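# Regrip spanner in right hand to match goal pictures

## Task

The spanner starts in the right hand, its handle lying across the fingers, pinched between the thumb on one side and the index and middle fingers on the other. Rotate and shift it inside this hand until its orientation in the hand and the point where the handle is held both match the two goal pictures. Only the right hand may be used; its wrist camera, camera bracket and the arm's final link count as part of it, and the left arm and left hand must never touch it. The task fails if the spanner touches anything else or leaves the hand. To end, keep it still briefly with no hand motor reading "moving", then declare it done. At that point the grip must be firm enough that the spanner would not shift however the hand is oriented or moved.

## Robot and tools

ROBOT. Two arms, left_arm and right_arm, stand across the table from each other; left_arm's base is on the +y side of the scene frame. right_arm has a right hand, left_arm a mirrored left hand. Each hand has six motors, always listed in this order: little, ring, middle, index, thumb_bend, thumb_turn. This job uses only right_arm; left_arm should stay put and away from it.

FRAMES. The scene frame has its origin on the table top midway between the arms, +z up, table at z = 0. Each arm's hand poses, velocities, targets and wrist-camera pose are reported in that arm's own base frame (base poses are given in the BASES line). The hand point sits 0.05 m in front of the palm and 0.15 m out from the wrist face; its +z runs along the straight fingers, +y out of the palm, +x across the palm away from the thumb (for the left hand +x points toward the thumb). A bracket on the little-finger side of the wrist can strike things.

ROW LAYOUT. Every row is one flat list of 28 numbers, each in [-1, 1], covering both arms even if one is idle: left_arm dx, dy, dz, rx, ry, rz; left hand little, ring, middle, index, thumb_bend, thumb_turn, force_limit, speed; then the same 14 for right_arm and its hand. The six pose numbers are an offset, not a pose: they count from that arm's current Hand target, along the arm's base axes, with rotation about the Hand target's position. Scale: 1.0 equals 0.6 m for dx, dy, dz and 180 degrees for rotation; rx, ry, rz form a single rotation vector. All zeros re-requests the present Hand target. The controller clips commanded orientation to 32 degrees from the measured one per step.

HAND NUMBERS. These are absolute targets. Fingers: +1 straight/open, -1 curled/closed. thumb_bend: +1 straight, -1 fully bent. thumb_turn: +1 beside the palm, -1 in front of the palm facing the fingers. force_limit maps -1..+1 to about 0..10 N at the fingertip (0..15 N for both thumb motors); a closing motor halts there. speed rises linearly from near zero at -1 to full at +0.48 and stays full to +1 (full travel 0.49 s). Use speed about -0.94 or below for gentle closing. A motor starts only when its target changes by at least 0.002. To keep a hand unchanged, resend the eight numbers of its last executed row (if none ran yet, send hand_measured plus hand_force_limit and hand_speed). To grip harder, raise force_limit and send a target more closed than hand_measured; to loosen, send one more open.

TOOLS.
execute_actions: actions is a list of actions; each action is up to 15 rows, each row one 1/30 s step, with the last row repeated to fill 15 steps. Each row is counted from the Hand target at the start of that action, not from the previous row. cameras chooses image sources (omitted/null/["all"] = all, [] = none). Empty actions just returns the state.
move: target is one 28-number row or a list of up to 15 rows, all offsets measured from the same starting Hand targets. speed is top path speed in m/s (0.002 to 3.6, default 0.25; turning limited to twice that in rad/s), one value or one per target. blend (m) rounds corners in a list. stop_force (N, 3 to 120) ends an arm's path when its wrist sensor feels that much push against its motion; unreliable while the hand turns. zero (default true) re-zeros before the move; blocking=false returns early (not allowed with stop_force). Paths do not avoid obstacles. The extra line "move:" reports the ending: done, off_target, moving, held, fault, plus limits such as paced or held.
wait: seconds 0 to 10; arms hold their last command.
stop: brakes a running move.
zoom_image: camera (cam_high, cam_low, cam_left_wrist, cam_right_wrist) and region [x0, y0, x1, y1] in pixels, at most 504 by 504, from that camera's latest image.
show_instructions: shows the reference images, including the goal pictures.
zero_wrist_force: arm (left_arm or right_arm) re-zeros its wrist sensor.
finished_scene: scene = the current scene's number; ends it irreversibly.

RESULTS. Each result gives per arm end_effector_position (m), end_effector_quat_wxyz, velocities, Hand target, joint positions and torques, Wrist force/torque (in the end effector's axes) plus the peak since last shown, and per hand hand_measured, hand_stopped_by (moving, target, force, stalled, fault), hand_load_n (fingertip load, positive pushing the finger open; a lost grip shows as loads near 0), hand_force_limit, hand_speed. "within noise" means the arm is still. Camera images are 672x504.

AVOID. Dropping the spanner, letting it brush the table or the other arm, swinging it fast, and overloading fingers. Large contact forces (about 150 N) or joint torque at the limits stop an arm for 10 s; wrist joints allow 26.3 N m. Hot motors (MOTOR HOT, then over-temperature stop) come from long holds and stretched poses. Never let the two arms press on each other. Finish only with every hand motor settled (not "moving") and a grip firm enough to keep the spanner fixed in any hand orientation.

Each tool is called after "Call:" as name(argument=value, ...) on one line, values as JSON.

Reference images:

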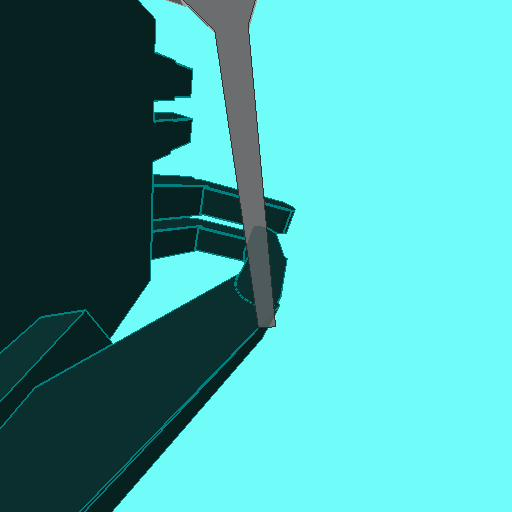

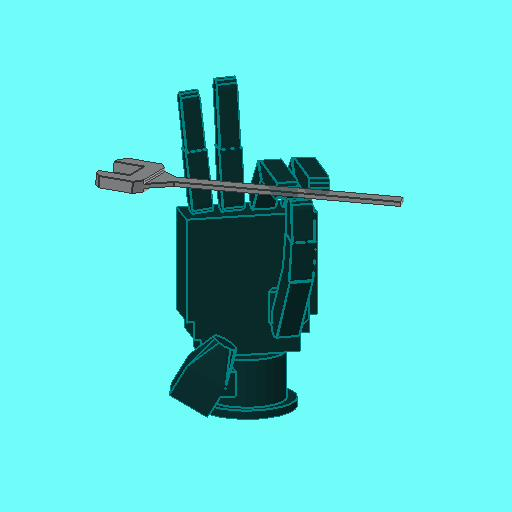

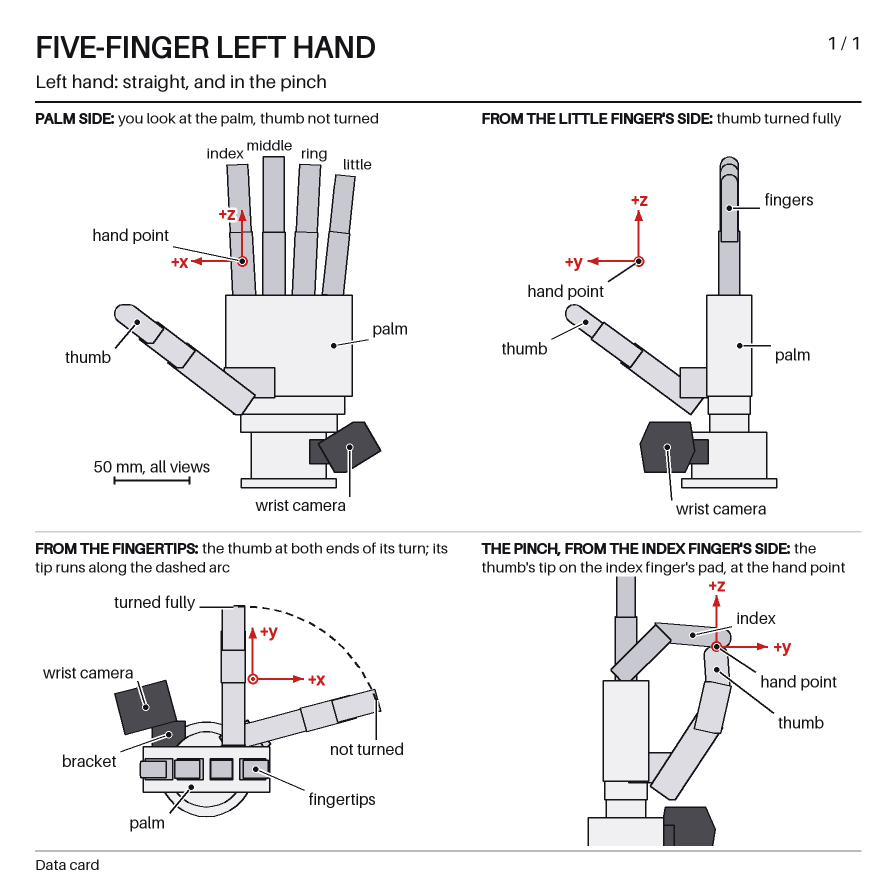

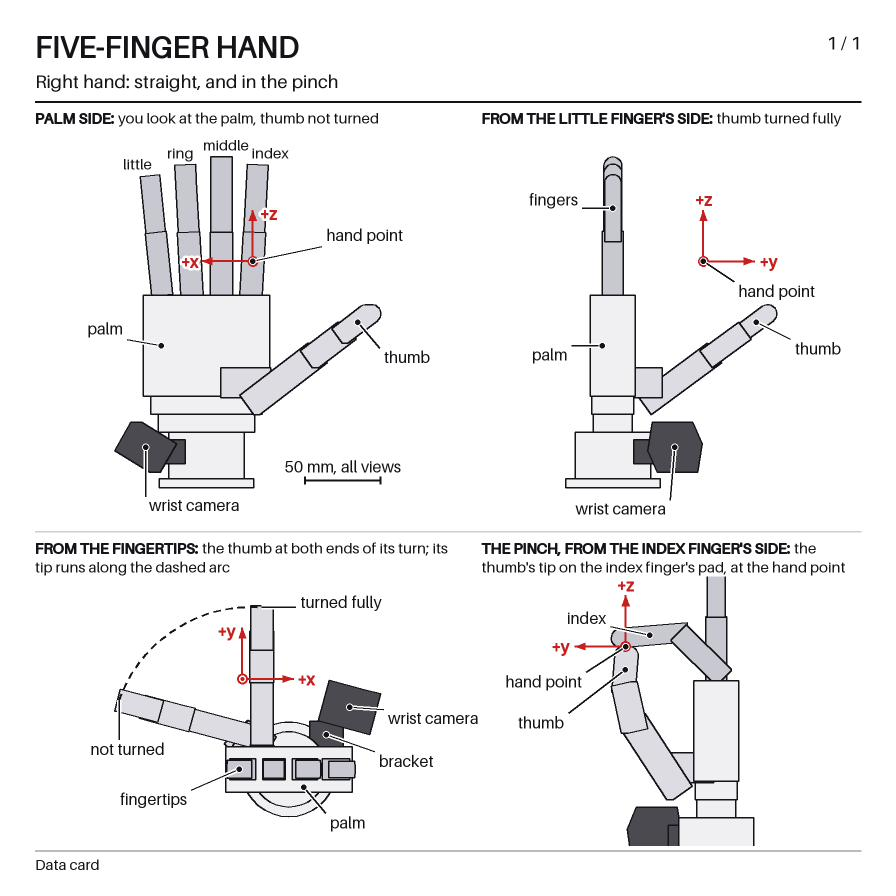

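## Session

Call:
execute_actions(actions=[])

Scene clock: 0.00 s.
left_arm: end_effector_position=(+0.2628, +0.1249, +0.4773) hand_measured=(+1.000, +1.000, +1.000, +1.000, +1.000, +1.000) hand_load_n=(+0.0, +0.0, +0.0, +0.0, +0.0, +0.0) hand_stopped_by=(target, target, target, target, target, target) hand_force_limit=0.00 hand_speed=-0.80 end_effector_quat_wxyz=(-0.001, +0.908, +0.420, -0.006) | right_arm: end_effector_position=(+0.5807, -0.5518, +0.2614) hand_measured=(-1.000, +1.000, -0.198, -0.198, +0.026, -0.900) hand_load_n=(+0.0, +0.0, +12.0, +12.0, +3.0, -1.0) hand_stopped_by=(target, target, target, target, target, target) hand_force_limit=0.00 hand_speed=-0.80 end_effector_quat_wxyz=(+0.352, -0.370, +0.622, -0.594)
Joint positions: left_arm=[4.333 -1.429 -1.335 1.187 -1.58 1.895] | right_arm=[-1.155 -0.9 1.63 -3.813 -0.916 -0.038]
Joint velocities: within noise
Joint torques (N m): no reading
Motor temperatures (°C): left_arm=[41 33 39 49 35 37] | right_arm=[39 39 35 46 39 39]
Wrist force (N): no reading
Wrist torque (N m): no reading
Wrist force, peak (N): no reading
Hand target: left_arm +0.2628, +0.1249, +0.4773; -0.001, +0.908, +0.420, -0.006 | right_arm +0.5807, -0.5518, +0.2614; +0.352, -0.370, +0.622, -0.594

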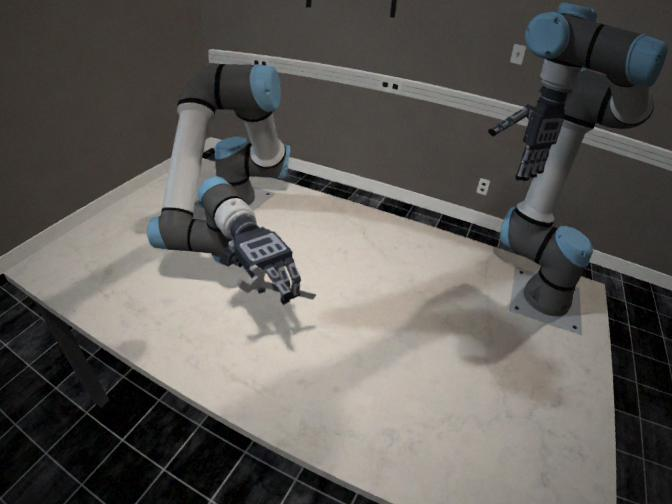

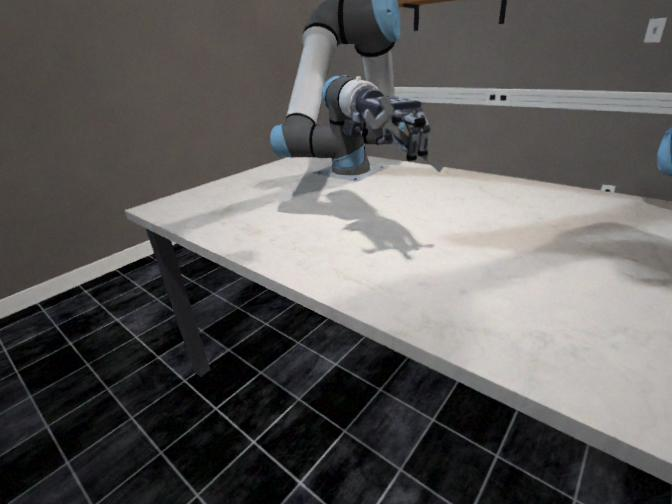

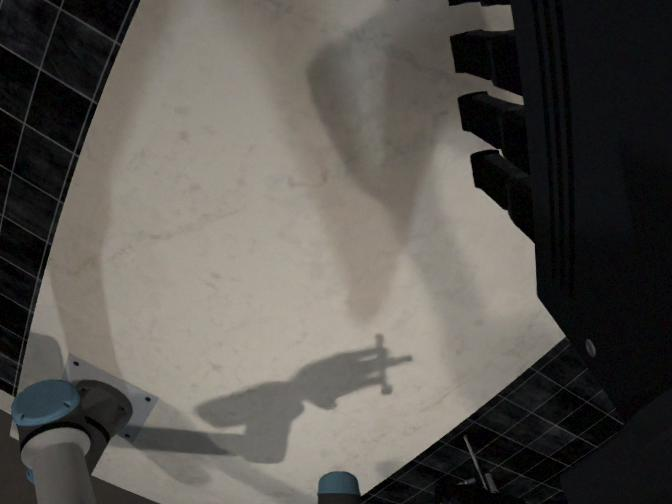

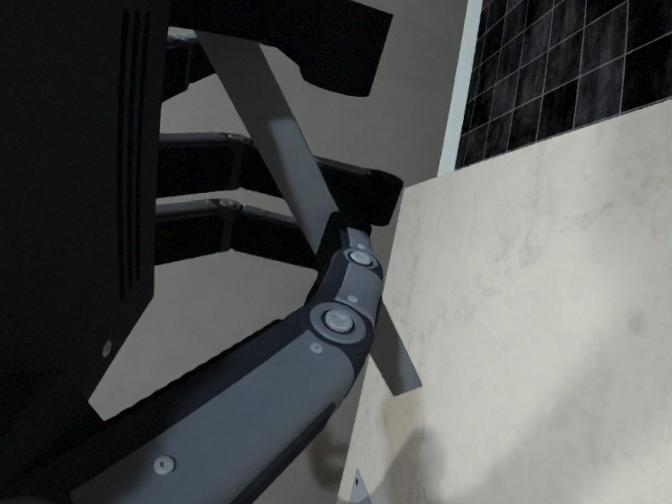

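Call:
zoom_image(camera="cam_right_wrist", region=[100, 0, 504, 404])

Call:
zoom_image(camera="cam_high", region=[200, 180, 360, 340])

Call:
zoom_image(camera="cam_low", region=[320, 60, 480, 220])

Scaled by 1.248 from the camera's 672x504 image, which has a finer 960x720 frame.

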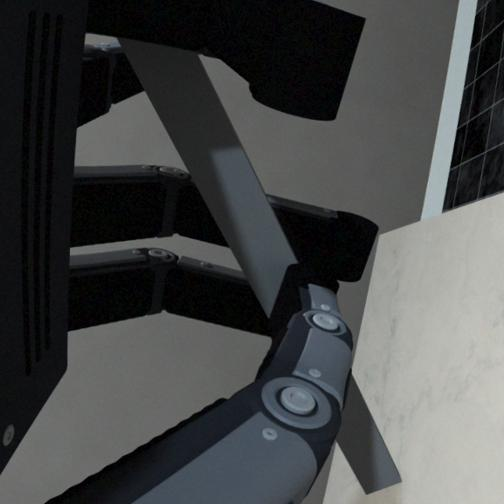

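Scaled by 3.150.

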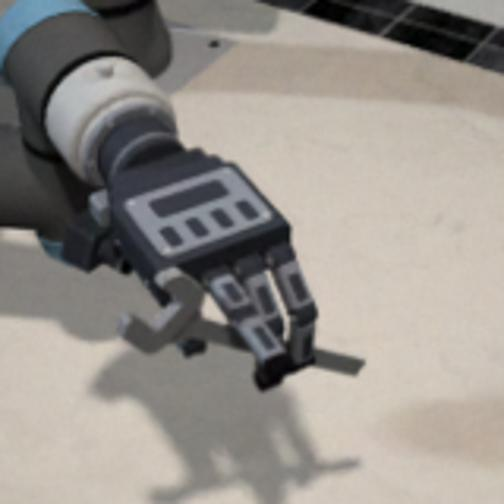

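Scaled by 3.150.

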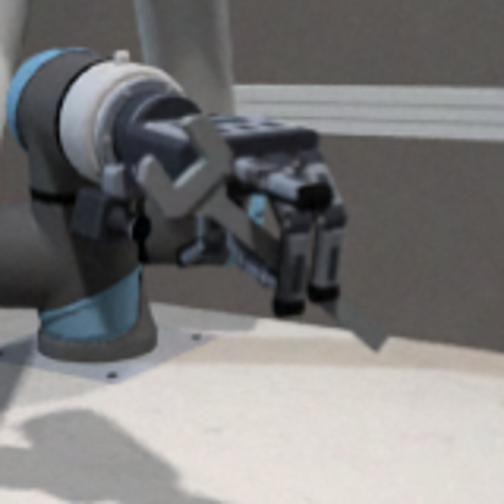

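Call:
move(target=[0,0,0,0,0,0,1,1,1,1,1,1,0,-0.8,0,0,0.083,0.439,-0.239,-0.024,-1,1,-0.198,-0.198,0.026,-0.9,0,-0.8], speed=0.2)

Scene clock: 80.27 s.
left_arm: end_effector_position=(+0.2628, +0.1249, +0.4773) hand_measured=(+1.000, +1.000, +1.000, +1.000, +1.000, +1.000) hand_load_n=(+0.0, +0.0, +0.0, +0.0, +0.0, +0.0) hand_stopped_by=(target, target, target, target, target, target) hand_force_limit=0.00 hand_speed=-0.80 end_effector_quat_wxyz=(-0.001, +0.908, +0.420, -0.006) | right_arm: end_effector_position=(+0.5807, -0.5518, +0.3112) hand_measured=(-1.000, +1.000, -0.196, -0.198, +0.026, -0.900) hand_load_n=(+0.0, +0.0, +11.0, +12.0, +2.5, -1.0) hand_stopped_by=(target, target, force, target, target, target) hand_force_limit=0.00 hand_speed=-0.80 end_effector_quat_wxyz=(+0.668, +0.179, +0.702, -0.171)
Joint positions: left_arm=[4.333 -1.429 -1.335 1.187 -1.58 1.895] | right_arm=[-1.2 -0.819 1.614 -3.873 -0.871 1.529]
Joint velocities: within noise
Joint torques (N m): left_arm=[-0.59 10.2 16.71 -2.66 0.11 0.11] | right_arm=[8.95 -31.81 -5.72 -2.66 -1.81 1.53]
Motor temperatures (°C): left_arm=[41 33 38 49 35 36] | right_arm=[39 39 35 45 39 39]
Wrist force (N): left_arm=[-0.1 -0.2 -0.1] | right_arm=[1.9 -1.8 1.2]
Wrist torque (N m): left_arm=[-0.02 0.01 -0.01] | right_arm=[-0.23 -0.17 0.00]
Wrist force, peak (N): left_arm=[0.2 -0.3 0.1] | right_arm=[2.1 -2.0 1.1]
Hand target: left_arm +0.2628, +0.1249, +0.4773; -0.001, +0.908, +0.420, -0.006 | right_arm +0.5807, -0.5518, +0.3112; +0.668, +0.179, +0.702, -0.171
Off the commanded pose: left_arm 0.000 m, 0 deg | right_arm 0.000 m, 0 deg.
move: done

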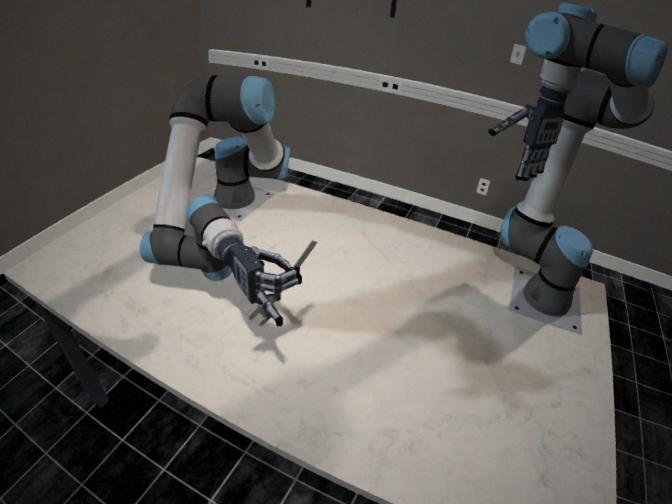

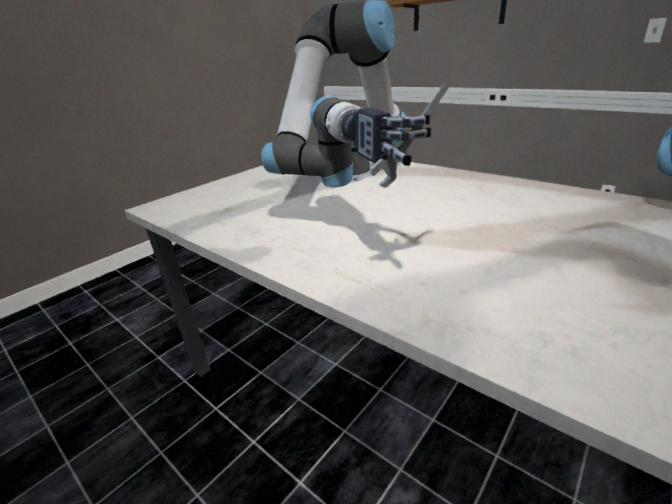

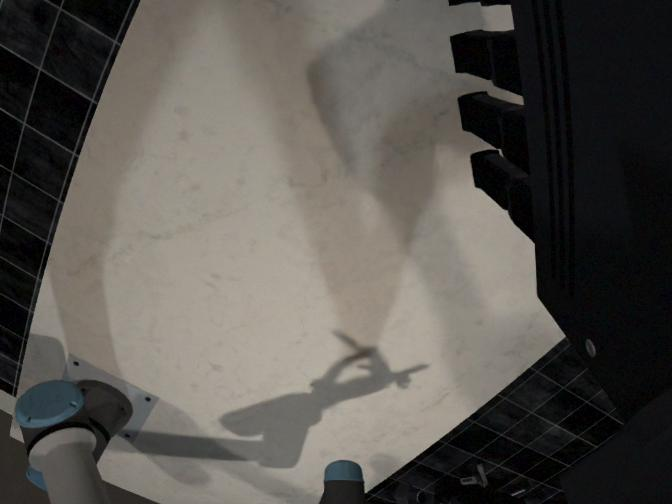

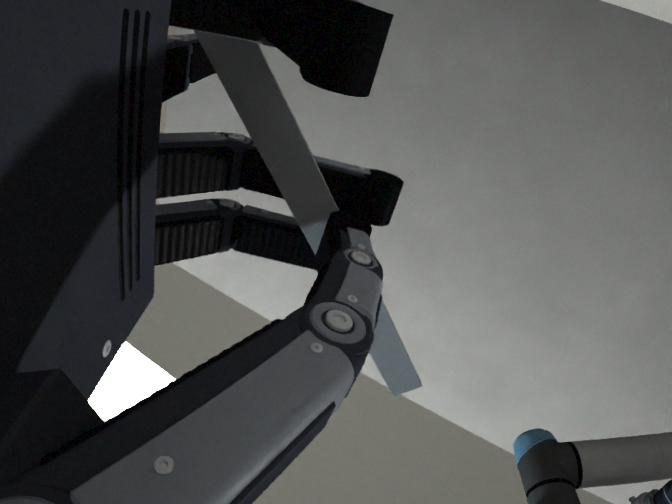

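Call:
zoom_image(camera="cam_low", region=[330, 70, 470, 210])

Call:
zoom_image(camera="cam_high", region=[200, 200, 340, 340])

Scaled by 3.600.

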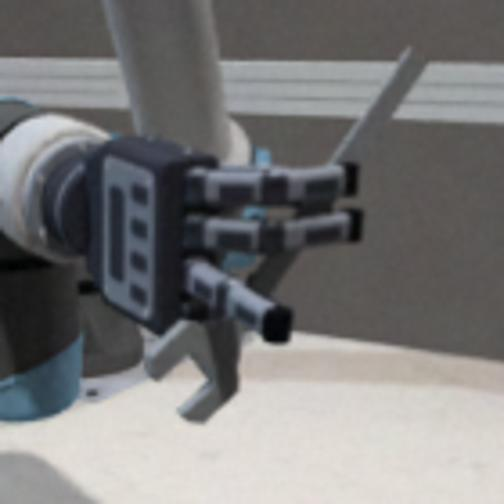

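Scaled by 3.600.

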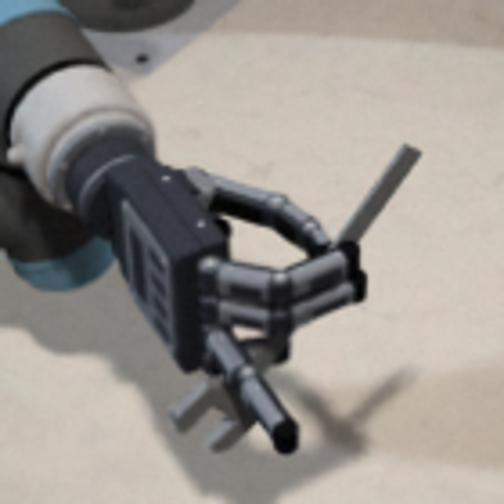

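Call:
execute_actions(actions=[[[0,0,0,0,0,0,1,1,1,1,1,1,0,-0.8,0,0,0,0,0,0,-1,1,-0.198,-0.198,0.034,-0.9,0,-0.8]]], cameras=["cam_right_wrist"])

Scene clock: 87.77 s.
left_arm: end_effector_position=(+0.2628, +0.1249, +0.4773) hand_measured=(+1.000, +1.000, +1.000, +1.000, +1.000, +1.000) hand_load_n=(+0.0, +0.0, +0.0, +0.0, +0.0, +0.0) hand_stopped_by=(target, target, target, target, target, target) hand_force_limit=0.00 hand_speed=-0.80 end_effector_quat_wxyz=(-0.001, +0.908, +0.420, -0.006) | right_arm: end_effector_position=(+0.5807, -0.5518, +0.3112) hand_measured=(-1.000, +1.000, -0.196, -0.198, +0.034, -0.900) hand_load_n=(-0.5, +0.0, +11.0, +12.0, +0.0, -1.0) hand_stopped_by=(target, target, force, target, target, target) hand_force_limit=0.00 hand_speed=-0.80 end_effector_quat_wxyz=(+0.668, +0.179, +0.702, -0.171)
Joint positions: left_arm=[4.333 -1.429 -1.335 1.187 -1.58 1.895] | right_arm=[-1.2 -0.819 1.614 -3.873 -0.871 1.529]
Joint velocities: within noise
Joint torques (N m): left_arm=[-0.91 11.04 17.43 -2.64 0.21 0.01] | right_arm=[8.23 -32.03 -10.21 -2.66 -1.63 1.6]
Motor temperatures (°C): left_arm=[41 33 38 49 35 36] | right_arm=[39 38 35 45 39 39]
Wrist force (N): left_arm=[-0.2 0.0 0.1] | right_arm=[1.7 -1.6 1.5]
Wrist torque (N m): left_arm=[0.00 0.03 -0.01] | right_arm=[-0.21 -0.14 -0.02]
Wrist force, peak (N): left_arm=[-0.3 -0.2 0.1] | right_arm=[2.1 -2.1 1.3]
Hand target: left_arm +0.2628, +0.1249, +0.4773; -0.001, +0.908, +0.420, -0.006 | right_arm +0.5807, -0.5518, +0.3112; +0.668, +0.179, +0.702, -0.171
Off the commanded pose: left_arm 0.000 m, 0 deg | right_arm 0.000 m, 0 deg.
Step readings (end_effector_position of left_arm | right_arm):
0: (+0.2628, +0.1249, +0.4773) | (+0.5807, -0.5518, +0.3112)
1: (+0.2628, +0.1249, +0.4773) | (+0.5807, -0.5518, +0.3112)
2: (+0.2628, +0.1249, +0.4773) | (+0.5807, -0.5518, +0.3112)
4: (+0.2628, +0.1249, +0.4773) | (+0.5807, -0.5518, +0.3112)
8: (+0.2628, +0.1249, +0.4773) | (+0.5807, -0.5518, +0.3112)
15: (+0.2628, +0.1249, +0.4773) | (+0.5807, -0.5518, +0.3112)
Images, in order (width x height): cam_right_wrist 672x504.

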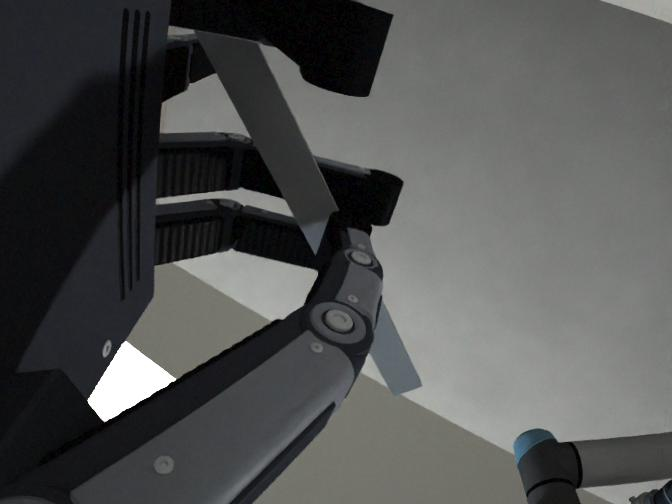

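Call:
execute_actions(actions=[[[0,0,0,0,0,0,1,1,1,1,1,1,0,-0.8,0,0,0,0,0,0,-1,1,-0.198,-0.198,0.042,-0.9,0,-0.8]]], cameras=["cam_right_wrist"])

Scene clock: 91.73 s.
left_arm: end_effector_position=(+0.2628, +0.1249, +0.4773) hand_measured=(+1.000, +1.000, +1.000, +1.000, +1.000, +1.000) hand_load_n=(+0.0, +0.0, +0.0, +0.0, +0.0, +0.0) hand_stopped_by=(target, target, target, target, target, target) hand_force_limit=0.00 hand_speed=-0.80 end_effector_quat_wxyz=(-0.001, +0.908, +0.420, -0.006) | right_arm: end_effector_position=(+0.5807, -0.5518, +0.3112) hand_measured=(-1.000, +1.000, -0.196, -0.198, +0.040, -0.900) hand_load_n=(-0.5, +0.0, +11.0, +11.5, -1.5, -1.5) hand_stopped_by=(target, target, force, target, target, target) hand_force_limit=0.00 hand_speed=-0.80 end_effector_quat_wxyz=(+0.668, +0.179, +0.702, -0.171)
Joint positions: left_arm=[4.333 -1.429 -1.335 1.187 -1.58 1.895] | right_arm=[-1.2 -0.819 1.614 -3.873 -0.871 1.529]
Joint velocities: within noise
Joint torques (N m): left_arm=[-1.22 10.93 16.93 -2.83 0.19 0.07] | right_arm=[8.27 -32.72 -17.4 -2.41 -1.8 1.48]
Motor temperatures (°C): left_arm=[41 33 38 49 35 36] | right_arm=[39 38 35 45 39 39]
Wrist force (N): left_arm=[0.1 0.0 -0.1] | right_arm=[2.0 -1.8 1.4]
Wrist torque (N m): left_arm=[0.00 -0.02 0.01] | right_arm=[-0.23 -0.19 0.00]
Wrist force, peak (N): left_arm=[0.0 -0.3 0.0] | right_arm=[2.1 -2.2 1.2]
Hand target: left_arm +0.2628, +0.1249, +0.4773; -0.001, +0.908, +0.420, -0.006 | right_arm +0.5807, -0.5518, +0.3112; +0.668, +0.179, +0.702, -0.171
Off the commanded pose: left_arm 0.000 m, 0 deg | right_arm 0.000 m, 0 deg.
Step readings (end_effector_position of left_arm | right_arm):
0: (+0.2628, +0.1249, +0.4773) | (+0.5807, -0.5518, +0.3112)
1: (+0.2628, +0.1249, +0.4773) | (+0.5807, -0.5518, +0.3112)
2: (+0.2628, +0.1249, +0.4773) | (+0.5807, -0.5518, +0.3112)
4: (+0.2628, +0.1249, +0.4773) | (+0.5807, -0.5518, +0.3112)
8: (+0.2628, +0.1249, +0.4773) | (+0.5807, -0.5518, +0.3112)
15: (+0.2628, +0.1249, +0.4773) | (+0.5807, -0.5518, +0.3112)
Images, in order (width x height): cam_right_wrist 672x504.

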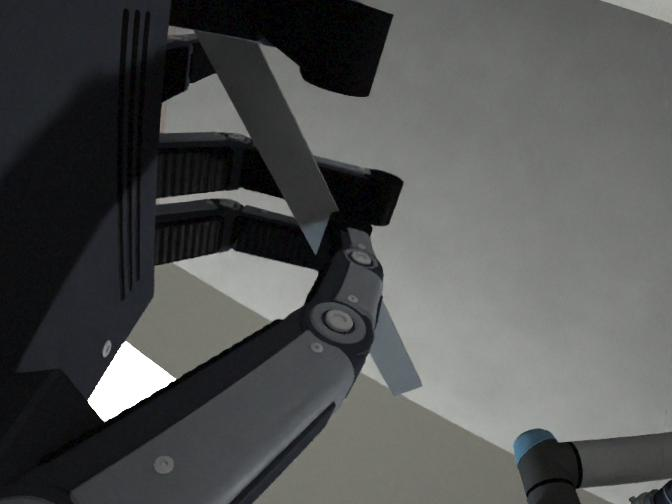

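Call:
execute_actions(actions=[[[0,0,0,0,0,0,1,1,1,1,1,1,0,-0.8,0,0,0,0,0,0,-1,1,-0.198,-0.198,0.026,-0.9,0,-0.8]],[[0,0,0,0,0,0,1,1,1,1,1,1,0,-0.8,0,0,0,0,0,0,-1,1,-0.190,-0.192,0.026,-0.9,0,-0.8]]], cameras=["cam_right_wrist"])

Scene clock: 95.80 s.
left_arm: end_effector_position=(+0.2628, +0.1249, +0.4773) hand_measured=(+1.000, +1.000, +1.000, +1.000, +1.000, +1.000) hand_load_n=(+0.0, +0.0, +0.0, +0.0, +0.0, +0.0) hand_stopped_by=(target, target, target, target, target, target) hand_force_limit=0.00 hand_speed=-0.80 end_effector_quat_wxyz=(-0.001, +0.908, +0.420, -0.006) | right_arm: end_effector_position=(+0.5807, -0.5518, +0.3112) hand_measured=(-1.000, +1.000, -0.190, -0.190, +0.028, -0.900) hand_load_n=(+0.0, -0.5, +8.0, +9.0, +2.0, -1.0) hand_stopped_by=(target, target, force, force, target, target) hand_force_limit=0.00 hand_speed=-0.80 end_effector_quat_wxyz=(+0.668, +0.179, +0.702, -0.171)
Joint positions: left_arm=[4.333 -1.429 -1.335 1.187 -1.58 1.895] | right_arm=[-1.2 -0.819 1.614 -3.873 -0.871 1.529]
Joint velocities: within noise
Joint torques (N m): left_arm=[-1.06 10.87 17.11 -2.87 0.12 0.08] | right_arm=[10.18 -32.87 -23.65 -2.21 -1.79 1.45]
Motor temperatures (°C): left_arm=[41 33 38 49 35 36] | right_arm=[39 38 35 45 39 39]
Wrist force (N): left_arm=[-0.2 0.1 0.0] | right_arm=[1.9 -1.9 1.1]
Wrist torque (N m): left_arm=[0.02 0.04 -0.02] | right_arm=[-0.23 -0.16 -0.01]
Wrist force, peak (N): left_arm=[-0.2 -0.1 -0.3] | right_arm=[2.0 -2.0 1.6]
Hand target: left_arm +0.2628, +0.1249, +0.4773; -0.001, +0.908, +0.420, -0.006 | right_arm +0.5807, -0.5518, +0.3112; +0.668, +0.179, +0.702, -0.171
Off the commanded pose: left_arm 0.000 m, 0 deg | right_arm 0.000 m, 0 deg.
Step readings (end_effector_position of left_arm | right_arm):
0: (+0.2628, +0.1249, +0.4773) | (+0.5807, -0.5518, +0.3112)
1: (+0.2628, +0.1249, +0.4773) | (+0.5807, -0.5518, +0.3112)
2: (+0.2628, +0.1249, +0.4773) | (+0.5807, -0.5518, +0.3112)
4: (+0.2628, +0.1249, +0.4773) | (+0.5807, -0.5518, +0.3112)
8: (+0.2628, +0.1249, +0.4773) | (+0.5807, -0.5518, +0.3112)
15: (+0.2628, +0.1249, +0.4773) | (+0.5807, -0.5518, +0.3112)
16: (+0.2628, +0.1249, +0.4773) | (+0.5807, -0.5518, +0.3112)
17: (+0.2628, +0.1249, +0.4773) | (+0.5807, -0.5518, +0.3112)
19: (+0.2628, +0.1249, +0.4773) | (+0.5807, -0.5518, +0.3112)
23: (+0.2628, +0.1249, +0.4773) | (+0.5807, -0.5518, +0.3112)
30: (+0.2628, +0.1249, +0.4773) | (+0.5807, -0.5518, +0.3112)
Images, in order (width x height): cam_right_wrist 672x504.

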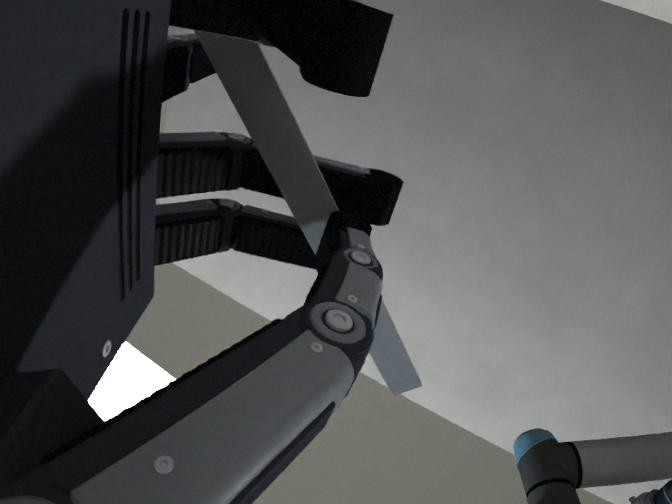

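Call:
execute_actions(actions=[[[0,0,0,0,0,0,1,1,1,1,1,1,0,-0.8,0,0,0,0,0,0,-1,1,-0.180,-0.180,0.026,-0.9,0,-0.8]]], cameras=["cam_right_wrist"])

Scene clock: 100.30 s.
left_arm: end_effector_position=(+0.2628, +0.1249, +0.4773) hand_measured=(+1.000, +1.000, +1.000, +1.000, +1.000, +1.000) hand_load_n=(+0.0, +0.0, +0.0, +0.0, +0.0, +0.0) hand_stopped_by=(target, target, target, target, target, target) hand_force_limit=0.00 hand_speed=-0.80 end_effector_quat_wxyz=(-0.001, +0.908, +0.420, -0.006) | right_arm: end_effector_position=(+0.5807, -0.5518, +0.3112) hand_measured=(-1.000, +1.000, -0.180, -0.180, +0.028, -0.900) hand_load_n=(+0.0, +0.0, +4.5, +4.5, +1.5, -0.5) hand_stopped_by=(target, target, target, target, target, target) hand_force_limit=0.00 hand_speed=-0.80 end_effector_quat_wxyz=(+0.668, +0.179, +0.702, -0.171)
Joint positions: left_arm=[4.333 -1.429 -1.335 1.187 -1.58 1.895] | right_arm=[-1.2 -0.819 1.614 -3.873 -0.871 1.529]
Joint velocities: within noise
Joint torques (N m): left_arm=[-1.67 10.6 17.93 -2.83 0.12 0.03] | right_arm=[9.52 -33.23 -24.75 -2.26 -1.74 1.51]
Motor temperatures (°C): left_arm=[41 33 38 49 35 36] | right_arm=[39 38 35 45 39 39]
Wrist force (N): left_arm=[0.0 0.0 0.1] | right_arm=[2.1 -1.9 1.5]
Wrist torque (N m): left_arm=[-0.01 0.00 0.00] | right_arm=[-0.27 -0.20 0.00]
Wrist force, peak (N): left_arm=[-0.3 -0.1 0.2] | right_arm=[2.2 -2.0 1.4]
Hand target: left_arm +0.2628, +0.1249, +0.4773; -0.001, +0.908, +0.420, -0.006 | right_arm +0.5807, -0.5518, +0.3112; +0.668, +0.179, +0.702, -0.171
Off the commanded pose: left_arm 0.000 m, 0 deg | right_arm 0.000 m, 0 deg.
Step readings (end_effector_position of left_arm | right_arm):
0: (+0.2628, +0.1249, +0.4773) | (+0.5807, -0.5518, +0.3112)
1: (+0.2628, +0.1249, +0.4773) | (+0.5807, -0.5518, +0.3112)
2: (+0.2628, +0.1249, +0.4773) | (+0.5807, -0.5518, +0.3112)
4: (+0.2628, +0.1249, +0.4773) | (+0.5807, -0.5518, +0.3112)
8: (+0.2628, +0.1249, +0.4773) | (+0.5807, -0.5518, +0.3112)
15: (+0.2628, +0.1249, +0.4773) | (+0.5807, -0.5518, +0.3112)
Images, in order (width x height): cam_right_wrist 672x504.

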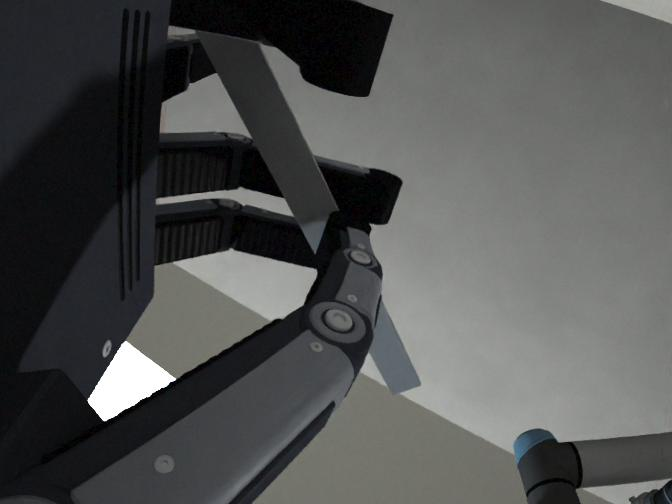

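Call:
execute_actions(actions=[[[0,0,0,0,0,0,1,1,1,1,1,1,0,-0.8,0,0,0,0,0,0,-1,1,-0.175,-0.175,0.026,-0.9,0,-0.8],[0,0,0,0,0,0,1,1,1,1,1,1,0,-0.8,0,0,0,0,0,0,-1,1,-0.175,-0.175,0.026,-0.9,0,-0.8],[0,0,0,0,0,0,1,1,1,1,1,1,0,-0.8,0,0,0,0,0,0,-1,1,-0.175,-0.175,0.026,-0.9,0,-0.8],[0,0,0,0,0,0,1,1,1,1,1,1,0,-0.8,0,0,0,0,0,0,-1,1,-0.175,-0.175,0.026,-0.9,0,-0.8],[0,0,0,0,0,0,1,1,1,1,1,1,0,-0.8,0,0,0,0,0,0,-1,1,-0.185,-0.185,0.026,-0.9,0,-0.8]]], cameras=["cam_right_wrist"])

Scene clock: 106.27 s.
left_arm: end_effector_position=(+0.2628, +0.1249, +0.4773) hand_measured=(+1.000, +1.000, +1.000, +1.000, +1.000, +1.000) hand_load_n=(+0.0, +0.0, +0.0, +0.0, +0.0, +0.0) hand_stopped_by=(target, target, target, target, target, target) hand_force_limit=0.00 hand_speed=-0.80 end_effector_quat_wxyz=(-0.001, +0.908, +0.420, -0.006) | right_arm: end_effector_position=(+0.5807, -0.5518, +0.3112) hand_measured=(-1.000, +1.000, -0.182, -0.182, +0.028, -0.900) hand_load_n=(+0.0, +0.0, +5.5, +5.5, +1.5, -1.0) hand_stopped_by=(target, target, force, force, target, target) hand_force_limit=0.00 hand_speed=-0.80 end_effector_quat_wxyz=(+0.668, +0.179, +0.702, -0.171)
Joint positions: left_arm=[4.333 -1.429 -1.335 1.187 -1.58 1.895] | right_arm=[-1.2 -0.819 1.614 -3.873 -0.871 1.529]
Joint velocities: within noise
Joint torques (N m): left_arm=[-1.65 10.71 17.91 -2.9 0.23 0.16] | right_arm=[8.38 -32.93 -25.97 -2.09 -1.6 1.42]
Motor temperatures (°C): left_arm=[41 33 38 49 35 36] | right_arm=[39 38 35 45 39 39]
Wrist force (N): left_arm=[0.0 -0.1 -0.1] | right_arm=[2.2 -1.9 1.0]
Wrist torque (N m): left_arm=[-0.01 0.00 0.00] | right_arm=[-0.22 -0.20 0.01]
Wrist force, peak (N): left_arm=[-0.4 -0.1 -0.1] | right_arm=[2.1 -1.9 1.6]
Hand target: left_arm +0.2628, +0.1249, +0.4773; -0.001, +0.908, +0.420, -0.006 | right_arm +0.5807, -0.5518, +0.3112; +0.668, +0.179, +0.702, -0.171
Off the commanded pose: left_arm 0.000 m, 0 deg | right_arm 0.000 m, 0 deg.
Step readings (end_effector_position of left_arm | right_arm):
0: (+0.2628, +0.1249, +0.4773) | (+0.5807, -0.5518, +0.3112)
1: (+0.2628, +0.1249, +0.4773) | (+0.5807, -0.5518, +0.3112)
2: (+0.2628, +0.1249, +0.4773) | (+0.5807, -0.5518, +0.3112)
4: (+0.2628, +0.1249, +0.4773) | (+0.5807, -0.5518, +0.3112)
8: (+0.2628, +0.1249, +0.4773) | (+0.5807, -0.5518, +0.3112)
15: (+0.2628, +0.1249, +0.4773) | (+0.5807, -0.5518, +0.3112)
Images, in order (width x height): cam_right_wrist 672x504.

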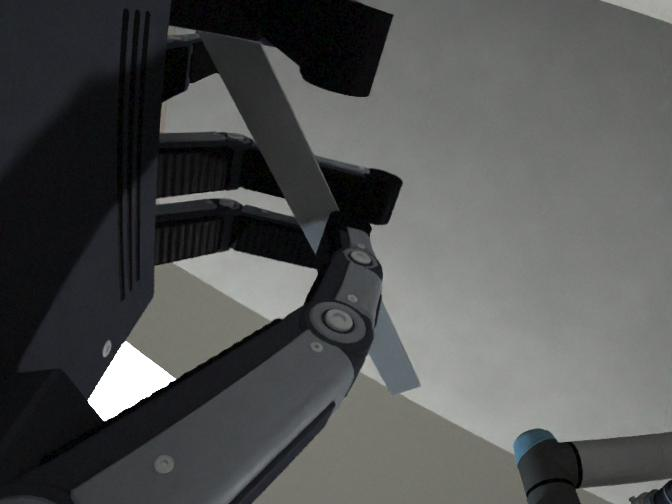

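Call:
execute_actions(actions=[[[0,0,0,0,0,0,1,1,1,1,1,1,0,-0.8,0,0,0,0,0,0,-1,1,-0.172,-0.172,0.026,-0.9,0,-0.8],[0,0,0,0,0,0,1,1,1,1,1,1,0,-0.8,0,0,0,0,0,0,-1,1,-0.172,-0.172,0.026,-0.9,0,-0.8],[0,0,0,0,0,0,1,1,1,1,1,1,0,-0.8,0,0,0,0,0,0,-1,1,-0.172,-0.172,0.026,-0.9,0,-0.8],[0,0,0,0,0,0,1,1,1,1,1,1,0,-0.8,0,0,0,0,0,0,-1,1,-0.172,-0.172,0.026,-0.9,0,-0.8],[0,0,0,0,0,0,1,1,1,1,1,1,0,-0.8,0,0,0,0,0,0,-1,1,-0.187,-0.187,0.026,-0.9,0,-0.8]]], cameras=["cam_right_wrist"])

Scene clock: 110.80 s.
left_arm: end_effector_position=(+0.2628, +0.1249, +0.4773) hand_measured=(+1.000, +1.000, +1.000, +1.000, +1.000, +1.000) hand_load_n=(+0.0, +0.0, +0.0, +0.5, +0.0, +0.0) hand_stopped_by=(target, target, target, target, target, target) hand_force_limit=0.00 hand_speed=-0.80 end_effector_quat_wxyz=(-0.001, +0.908, +0.420, -0.006) | right_arm: end_effector_position=(+0.5807, -0.5518, +0.3112) hand_measured=(-1.000, +1.000, -0.182, -0.182, +0.028, -0.900) hand_load_n=(+0.0, +0.0, +6.0, +6.0, +2.0, -1.0) hand_stopped_by=(target, target, force, force, target, target) hand_force_limit=0.00 hand_speed=-0.80 end_effector_quat_wxyz=(+0.668, +0.179, +0.702, -0.171)
Joint positions: left_arm=[4.333 -1.429 -1.335 1.187 -1.58 1.895] | right_arm=[-1.2 -0.819 1.614 -3.873 -0.871 1.529]
Joint velocities: within noise
Joint torques (N m): left_arm=[-1.64 10.88 18.38 -2.94 0.23 0.01] | right_arm=[7.46 -32.93 -26.07 -2.07 -1.71 1.5]
Motor temperatures (°C): left_arm=[41 33 38 49 35 36] | right_arm=[39 38 35 45 39 39]
Wrist force (N): left_arm=[-0.1 -0.1 0.1] | right_arm=[2.2 -1.7 1.1]
Wrist torque (N m): left_arm=[-0.02 0.01 0.00] | right_arm=[-0.21 -0.20 0.01]
Wrist force, peak (N): left_arm=[-0.2 -0.1 -0.2] | right_arm=[2.0 -2.0 1.5]
Hand target: left_arm +0.2628, +0.1249, +0.4773; -0.001, +0.908, +0.420, -0.006 | right_arm +0.5807, -0.5518, +0.3112; +0.668, +0.179, +0.702, -0.171
Off the commanded pose: left_arm 0.000 m, 0 deg | right_arm 0.000 m, 0 deg.
Step readings (end_effector_position of left_arm | right_arm):
0: (+0.2628, +0.1249, +0.4773) | (+0.5807, -0.5518, +0.3112)
1: (+0.2628, +0.1249, +0.4773) | (+0.5807, -0.5518, +0.3112)
2: (+0.2628, +0.1249, +0.4773) | (+0.5807, -0.5518, +0.3112)
4: (+0.2628, +0.1249, +0.4773) | (+0.5807, -0.5518, +0.3112)
8: (+0.2628, +0.1249, +0.4773) | (+0.5807, -0.5518, +0.3112)
15: (+0.2628, +0.1249, +0.4773) | (+0.5807, -0.5518, +0.3112)
Images, in order (width x height): cam_right_wrist 672x504.

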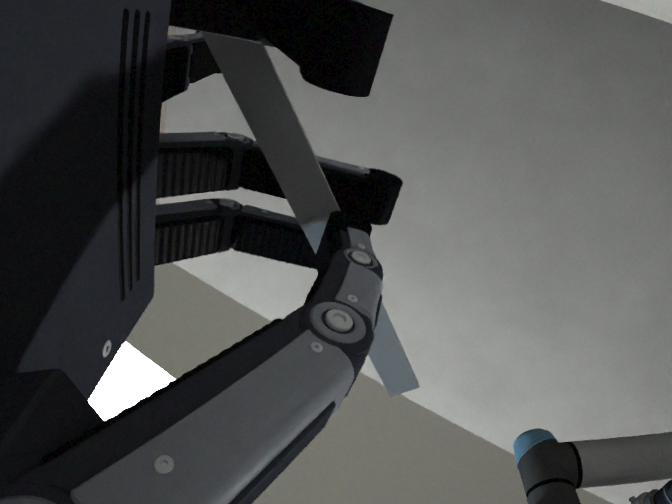

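Call:
execute_actions(actions=[[[0,0,0,0,0,0,1,1,1,1,1,1,0,-0.8,0,0,0,0,0,0,-1,1,-0.170,-0.170,0.026,-0.9,0,-0.8],[0,0,0,0,0,0,1,1,1,1,1,1,0,-0.8,0,0,0,0,0,0,-1,1,-0.170,-0.170,0.026,-0.9,0,-0.8],[0,0,0,0,0,0,1,1,1,1,1,1,0,-0.8,0,0,0,0,0,0,-1,1,-0.170,-0.170,0.026,-0.9,0,-0.8],[0,0,0,0,0,0,1,1,1,1,1,1,0,-0.8,0,0,0,0,0,0,-1,1,-0.170,-0.170,0.026,-0.9,0,-0.8],[0,0,0,0,0,0,1,1,1,1,1,1,0,-0.8,0,0,0,0,0,0,-1,1,-0.170,-0.170,0.026,-0.9,0,-0.8],[0,0,0,0,0,0,1,1,1,1,1,1,0,-0.8,0,0,0,0,0,0,-1,1,-0.187,-0.187,0.026,-0.9,0,-0.8]]], cameras=["cam_right_wrist"])

Scene clock: 115.03 s.
left_arm: end_effector_position=(+0.2628, +0.1249, +0.4773) hand_measured=(+1.000, +1.000, +1.000, +1.000, +1.000, +1.000) hand_load_n=(+0.0, +0.0, +0.0, +0.0, +0.0, +0.0) hand_stopped_by=(target, target, target, target, target, target) hand_force_limit=0.00 hand_speed=-0.80 end_effector_quat_wxyz=(-0.001, +0.908, +0.420, -0.006) | right_arm: end_effector_position=(+0.5807, -0.5518, +0.3112) hand_measured=(-1.000, +1.000, -0.182, -0.182, +0.028, -0.900) hand_load_n=(-0.5, +0.0, +6.5, +5.5, +1.5, -0.5) hand_stopped_by=(target, target, force, force, target, target) hand_force_limit=0.00 hand_speed=-0.80 end_effector_quat_wxyz=(+0.668, +0.179, +0.702, -0.171)
Joint positions: left_arm=[4.333 -1.429 -1.335 1.187 -1.58 1.895] | right_arm=[-1.2 -0.819 1.614 -3.873 -0.871 1.529]
Joint velocities: within noise
Joint torques (N m): left_arm=[-1.84 10.84 18.13 -3.03 0.16 0.12] | right_arm=[7.69 -33.25 -25.95 -1.84 -1.67 1.42]
Motor temperatures (°C): left_arm=[41 33 38 49 35 36] | right_arm=[39 38 35 45 39 39]
Wrist force (N): left_arm=[0.0 0.1 0.1] | right_arm=[1.8 -1.5 1.3]
Wrist torque (N m): left_arm=[0.01 0.00 0.00] | right_arm=[-0.18 -0.16 0.00]
Wrist force, peak (N): left_arm=[-0.1 -0.3 -0.2] | right_arm=[2.0 -2.2 1.5]
Hand target: left_arm +0.2628, +0.1249, +0.4773; -0.001, +0.908, +0.420, -0.006 | right_arm +0.5807, -0.5518, +0.3112; +0.668, +0.179, +0.702, -0.171
Off the commanded pose: left_arm 0.000 m, 0 deg | right_arm 0.000 m, 0 deg.
Step readings (end_effector_position of left_arm | right_arm):
0: (+0.2628, +0.1249, +0.4773) | (+0.5807, -0.5518, +0.3112)
1: (+0.2628, +0.1249, +0.4773) | (+0.5807, -0.5518, +0.3112)
2: (+0.2628, +0.1249, +0.4773) | (+0.5807, -0.5518, +0.3112)
4: (+0.2628, +0.1249, +0.4773) | (+0.5807, -0.5518, +0.3112)
8: (+0.2628, +0.1249, +0.4773) | (+0.5807, -0.5518, +0.3112)
15: (+0.2628, +0.1249, +0.4773) | (+0.5807, -0.5518, +0.3112)
Images, in order (width x height): cam_right_wrist 672x504.

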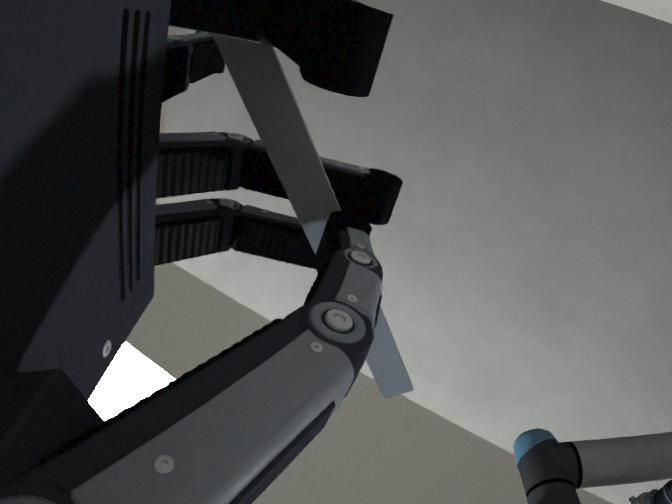

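Call:
execute_actions(actions=[[[0,0,0,0,0,0,1,1,1,1,1,1,0,-0.8,0,0,0,0,0,0,-1,1,-0.170,-0.170,0.026,-0.9,0,-0.8],[0,0,0,0,0,0,1,1,1,1,1,1,0,-0.8,0,0,0,0,0,0,-1,1,-0.170,-0.170,0.026,-0.9,0,-0.8],[0,0,0,0,0,0,1,1,1,1,1,1,0,-0.8,0,0,0,0,0,0,-1,1,-0.170,-0.170,0.026,-0.9,0,-0.8],[0,0,0,0,0,0,1,1,1,1,1,1,0,-0.8,0,0,0,0,0,0,-1,1,-0.170,-0.170,0.026,-0.9,0,-0.8],[0,0,0,0,0,0,1,1,1,1,1,1,0,-0.8,0,0,0,0,0,0,-1,1,-0.170,-0.170,0.026,-0.9,0,-0.8],[0,0,0,0,0,0,1,1,1,1,1,1,0,-0.8,0,0,0,0,0,0,-1,1,-0.187,-0.187,0.026,-0.9,0,-0.8]],[[0,0,0,0,0,0,1,1,1,1,1,1,0,-0.8,0,0,0,0,0,0,-1,1,-0.170,-0.170,0.026,-0.9,0,-0.8],[0,0,0,0,0,0,1,1,1,1,1,1,0,-0.8,0,0,0,0,0,0,-1,1,-0.170,-0.170,0.026,-0.9,0,-0.8],[0,0,0,0,0,0,1,1,1,1,1,1,0,-0.8,0,0,0,0,0,0,-1,1,-0.170,-0.170,0.026,-0.9,0,-0.8],[0,0,0,0,0,0,1,1,1,1,1,1,0,-0.8,0,0,0,0,0,0,-1,1,-0.170,-0.170,0.026,-0.9,0,-0.8],[0,0,0,0,0,0,1,1,1,1,1,1,0,-0.8,0,0,0,0,0,0,-1,1,-0.170,-0.170,0.026,-0.9,0,-0.8],[0,0,0,0,0,0,1,1,1,1,1,1,0,-0.8,0,0,0,0,0,0,-1,1,-0.187,-0.187,0.026,-0.9,0,-0.8]]], cameras=["cam_right_wrist"])

Scene clock: 122.30 s.
left_arm: end_effector_position=(+0.2628, +0.1249, +0.4773) hand_measured=(+1.000, +1.000, +1.000, +1.000, +1.000, +1.000) hand_load_n=(+0.0, +0.0, +0.0, +0.0, +0.0, +0.0) hand_stopped_by=(target, target, target, target, target, target) hand_force_limit=0.00 hand_speed=-0.80 end_effector_quat_wxyz=(-0.001, +0.908, +0.420, -0.006) | right_arm: end_effector_position=(+0.5807, -0.5518, +0.3112) hand_measured=(-1.000, +1.000, -0.182, -0.182, +0.028, -0.900) hand_load_n=(-0.5, +0.0, +7.0, +5.5, +1.5, -1.0) hand_stopped_by=(target, target, force, force, target, target) hand_force_limit=0.00 hand_speed=-0.80 end_effector_quat_wxyz=(+0.668, +0.179, +0.702, -0.171)
Joint positions: left_arm=[4.333 -1.429 -1.335 1.187 -1.58 1.895] | right_arm=[-1.2 -0.819 1.614 -3.873 -0.871 1.529]
Joint velocities: within noise
Joint torques (N m): left_arm=[-1.57 10.99 18.48 -3.1 0.2 0.04] | right_arm=[6.81 -33.1 -25.37 -1.73 -1.69 1.49]
Motor temperatures (°C): left_arm=[41 33 38 49 35 36] | right_arm=[39 38 35 45 39 39]
Wrist force (N): left_arm=[0.1 0.0 -0.1] | right_arm=[1.7 -2.0 1.2]
Wrist torque (N m): left_arm=[0.01 -0.02 0.00] | right_arm=[-0.26 -0.13 -0.03]
Wrist force, peak (N): left_arm=[-0.2 -0.1 -0.4] | right_arm=[2.0 -2.2 1.4]
Hand target: left_arm +0.2628, +0.1249, +0.4773; -0.001, +0.908, +0.420, -0.006 | right_arm +0.5807, -0.5518, +0.3112; +0.668, +0.179, +0.702, -0.171
Off the commanded pose: left_arm 0.000 m, 0 deg | right_arm 0.000 m, 0 deg.
Step readings (end_effector_position of left_arm | right_arm):
0: (+0.2628, +0.1249, +0.4773) | (+0.5807, -0.5518, +0.3112)
1: (+0.2628, +0.1249, +0.4773) | (+0.5807, -0.5518, +0.3112)
2: (+0.2628, +0.1249, +0.4773) | (+0.5807, -0.5518, +0.3112)
4: (+0.2628, +0.1249, +0.4773) | (+0.5807, -0.5518, +0.3112)
8: (+0.2628, +0.1249, +0.4773) | (+0.5807, -0.5518, +0.3112)
15: (+0.2628, +0.1249, +0.4773) | (+0.5807, -0.5518, +0.3112)
16: (+0.2628, +0.1249, +0.4773) | (+0.5807, -0.5518, +0.3112)
17: (+0.2628, +0.1249, +0.4773) | (+0.5807, -0.5518, +0.3112)
19: (+0.2628, +0.1249, +0.4773) | (+0.5807, -0.5518, +0.3112)
23: (+0.2628, +0.1249, +0.4773) | (+0.5807, -0.5518, +0.3112)
30: (+0.2628, +0.1249, +0.4773) | (+0.5807, -0.5518, +0.3112)
Images, in order (width x height): cam_right_wrist 672x504.

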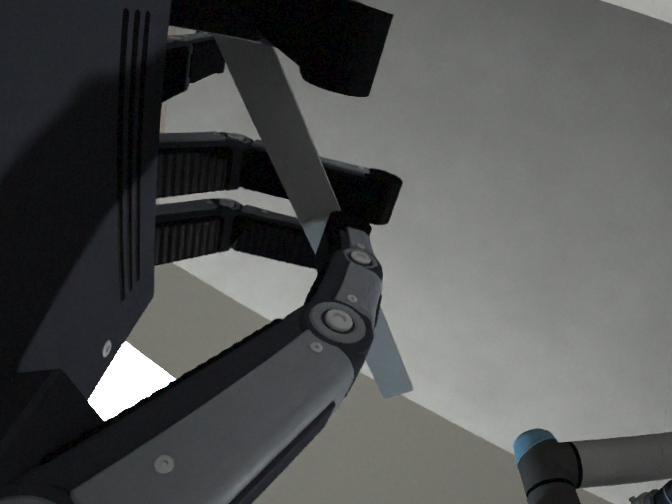

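Call:
execute_actions(actions=[[[0,0,0,0,0,0,1,1,1,1,1,1,0,-0.8,0,0,0,0,0,0,-1,1,-0.167,-0.167,0.026,-0.9,0,-0.8],[0,0,0,0,0,0,1,1,1,1,1,1,0,-0.8,0,0,0,0,0,0,-1,1,-0.167,-0.167,0.026,-0.9,0,-0.8],[0,0,0,0,0,0,1,1,1,1,1,1,0,-0.8,0,0,0,0,0,0,-1,1,-0.167,-0.167,0.026,-0.9,0,-0.8],[0,0,0,0,0,0,1,1,1,1,1,1,0,-0.8,0,0,0,0,0,0,-1,1,-0.167,-0.167,0.026,-0.9,0,-0.8],[0,0,0,0,0,0,1,1,1,1,1,1,0,-0.8,0,0,0,0,0,0,-1,1,-0.187,-0.187,0.026,-0.9,0,-0.8]]], cameras=["cam_right_wrist"])

Scene clock: 140.07 s.
left_arm: end_effector_position=(+0.2628, +0.1249, +0.4773) hand_measured=(+1.000, +1.000, +1.000, +1.000, +1.000, +1.000) hand_load_n=(+0.0, +0.0, +0.0, +0.0, +0.0, +0.0) hand_stopped_by=(target, target, target, target, target, target) hand_force_limit=0.00 hand_speed=-0.80 end_effector_quat_wxyz=(-0.001, +0.908, +0.420, -0.006) | right_arm: end_effector_position=(+0.5807, -0.5518, +0.3112) hand_measured=(-1.000, +1.000, -0.180, -0.184, +0.028, -0.900) hand_load_n=(-0.5, +0.0, +7.0, +6.0, +0.5, -0.5) hand_stopped_by=(target, target, force, force, target, target) hand_force_limit=0.00 hand_speed=-0.80 end_effector_quat_wxyz=(+0.668, +0.179, +0.702, -0.171)
Joint positions: left_arm=[4.333 -1.429 -1.335 1.187 -1.58 1.895] | right_arm=[-1.2 -0.819 1.614 -3.873 -0.871 1.529]
Joint velocities: within noise
Joint torques (N m): left_arm=[-2.13 11.02 18.99 -3 0.19 0.07] | right_arm=[4.7 -33.9 -25.93 -1.57 -1.52 1.4]
Motor temperatures (°C): left_arm=[41 33 38 48 35 36] | right_arm=[39 38 35 45 39 39]
Wrist force (N): left_arm=[0.1 -0.1 -0.2] | right_arm=[2.0 -2.0 1.1]
Wrist torque (N m): left_arm=[0.00 -0.02 0.00] | right_arm=[-0.24 -0.17 -0.02]
Wrist force, peak (N): left_arm=[0.0 -0.2 -0.3] | right_arm=[2.1 -2.2 1.2]
Hand target: left_arm +0.2628, +0.1249, +0.4773; -0.001, +0.908, +0.420, -0.006 | right_arm +0.5807, -0.5518, +0.3112; +0.668, +0.179, +0.702, -0.171
Off the commanded pose: left_arm 0.000 m, 0 deg | right_arm 0.000 m, 0 deg.
Step readings (end_effector_position of left_arm | right_arm):
0: (+0.2628, +0.1249, +0.4773) | (+0.5807, -0.5518, +0.3112)
1: (+0.2628, +0.1249, +0.4773) | (+0.5807, -0.5518, +0.3112)
2: (+0.2628, +0.1249, +0.4773) | (+0.5807, -0.5518, +0.3112)
4: (+0.2628, +0.1249, +0.4773) | (+0.5807, -0.5518, +0.3112)
8: (+0.2628, +0.1249, +0.4773) | (+0.5807, -0.5518, +0.3112)
15: (+0.2628, +0.1249, +0.4773) | (+0.5807, -0.5518, +0.3112)
Images, in order (width x height): cam_right_wrist 672x504.

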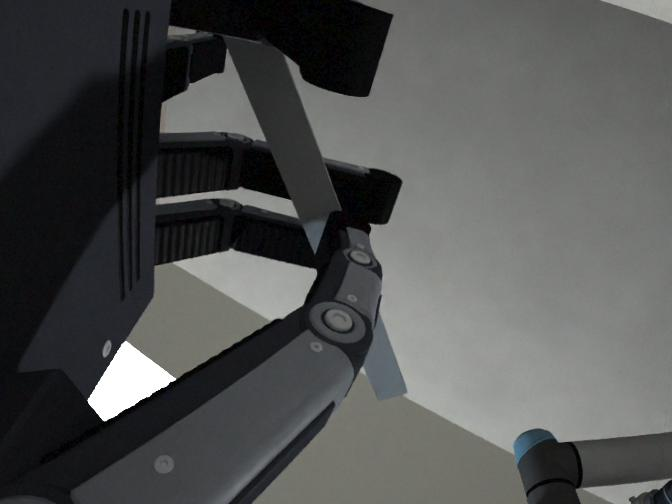

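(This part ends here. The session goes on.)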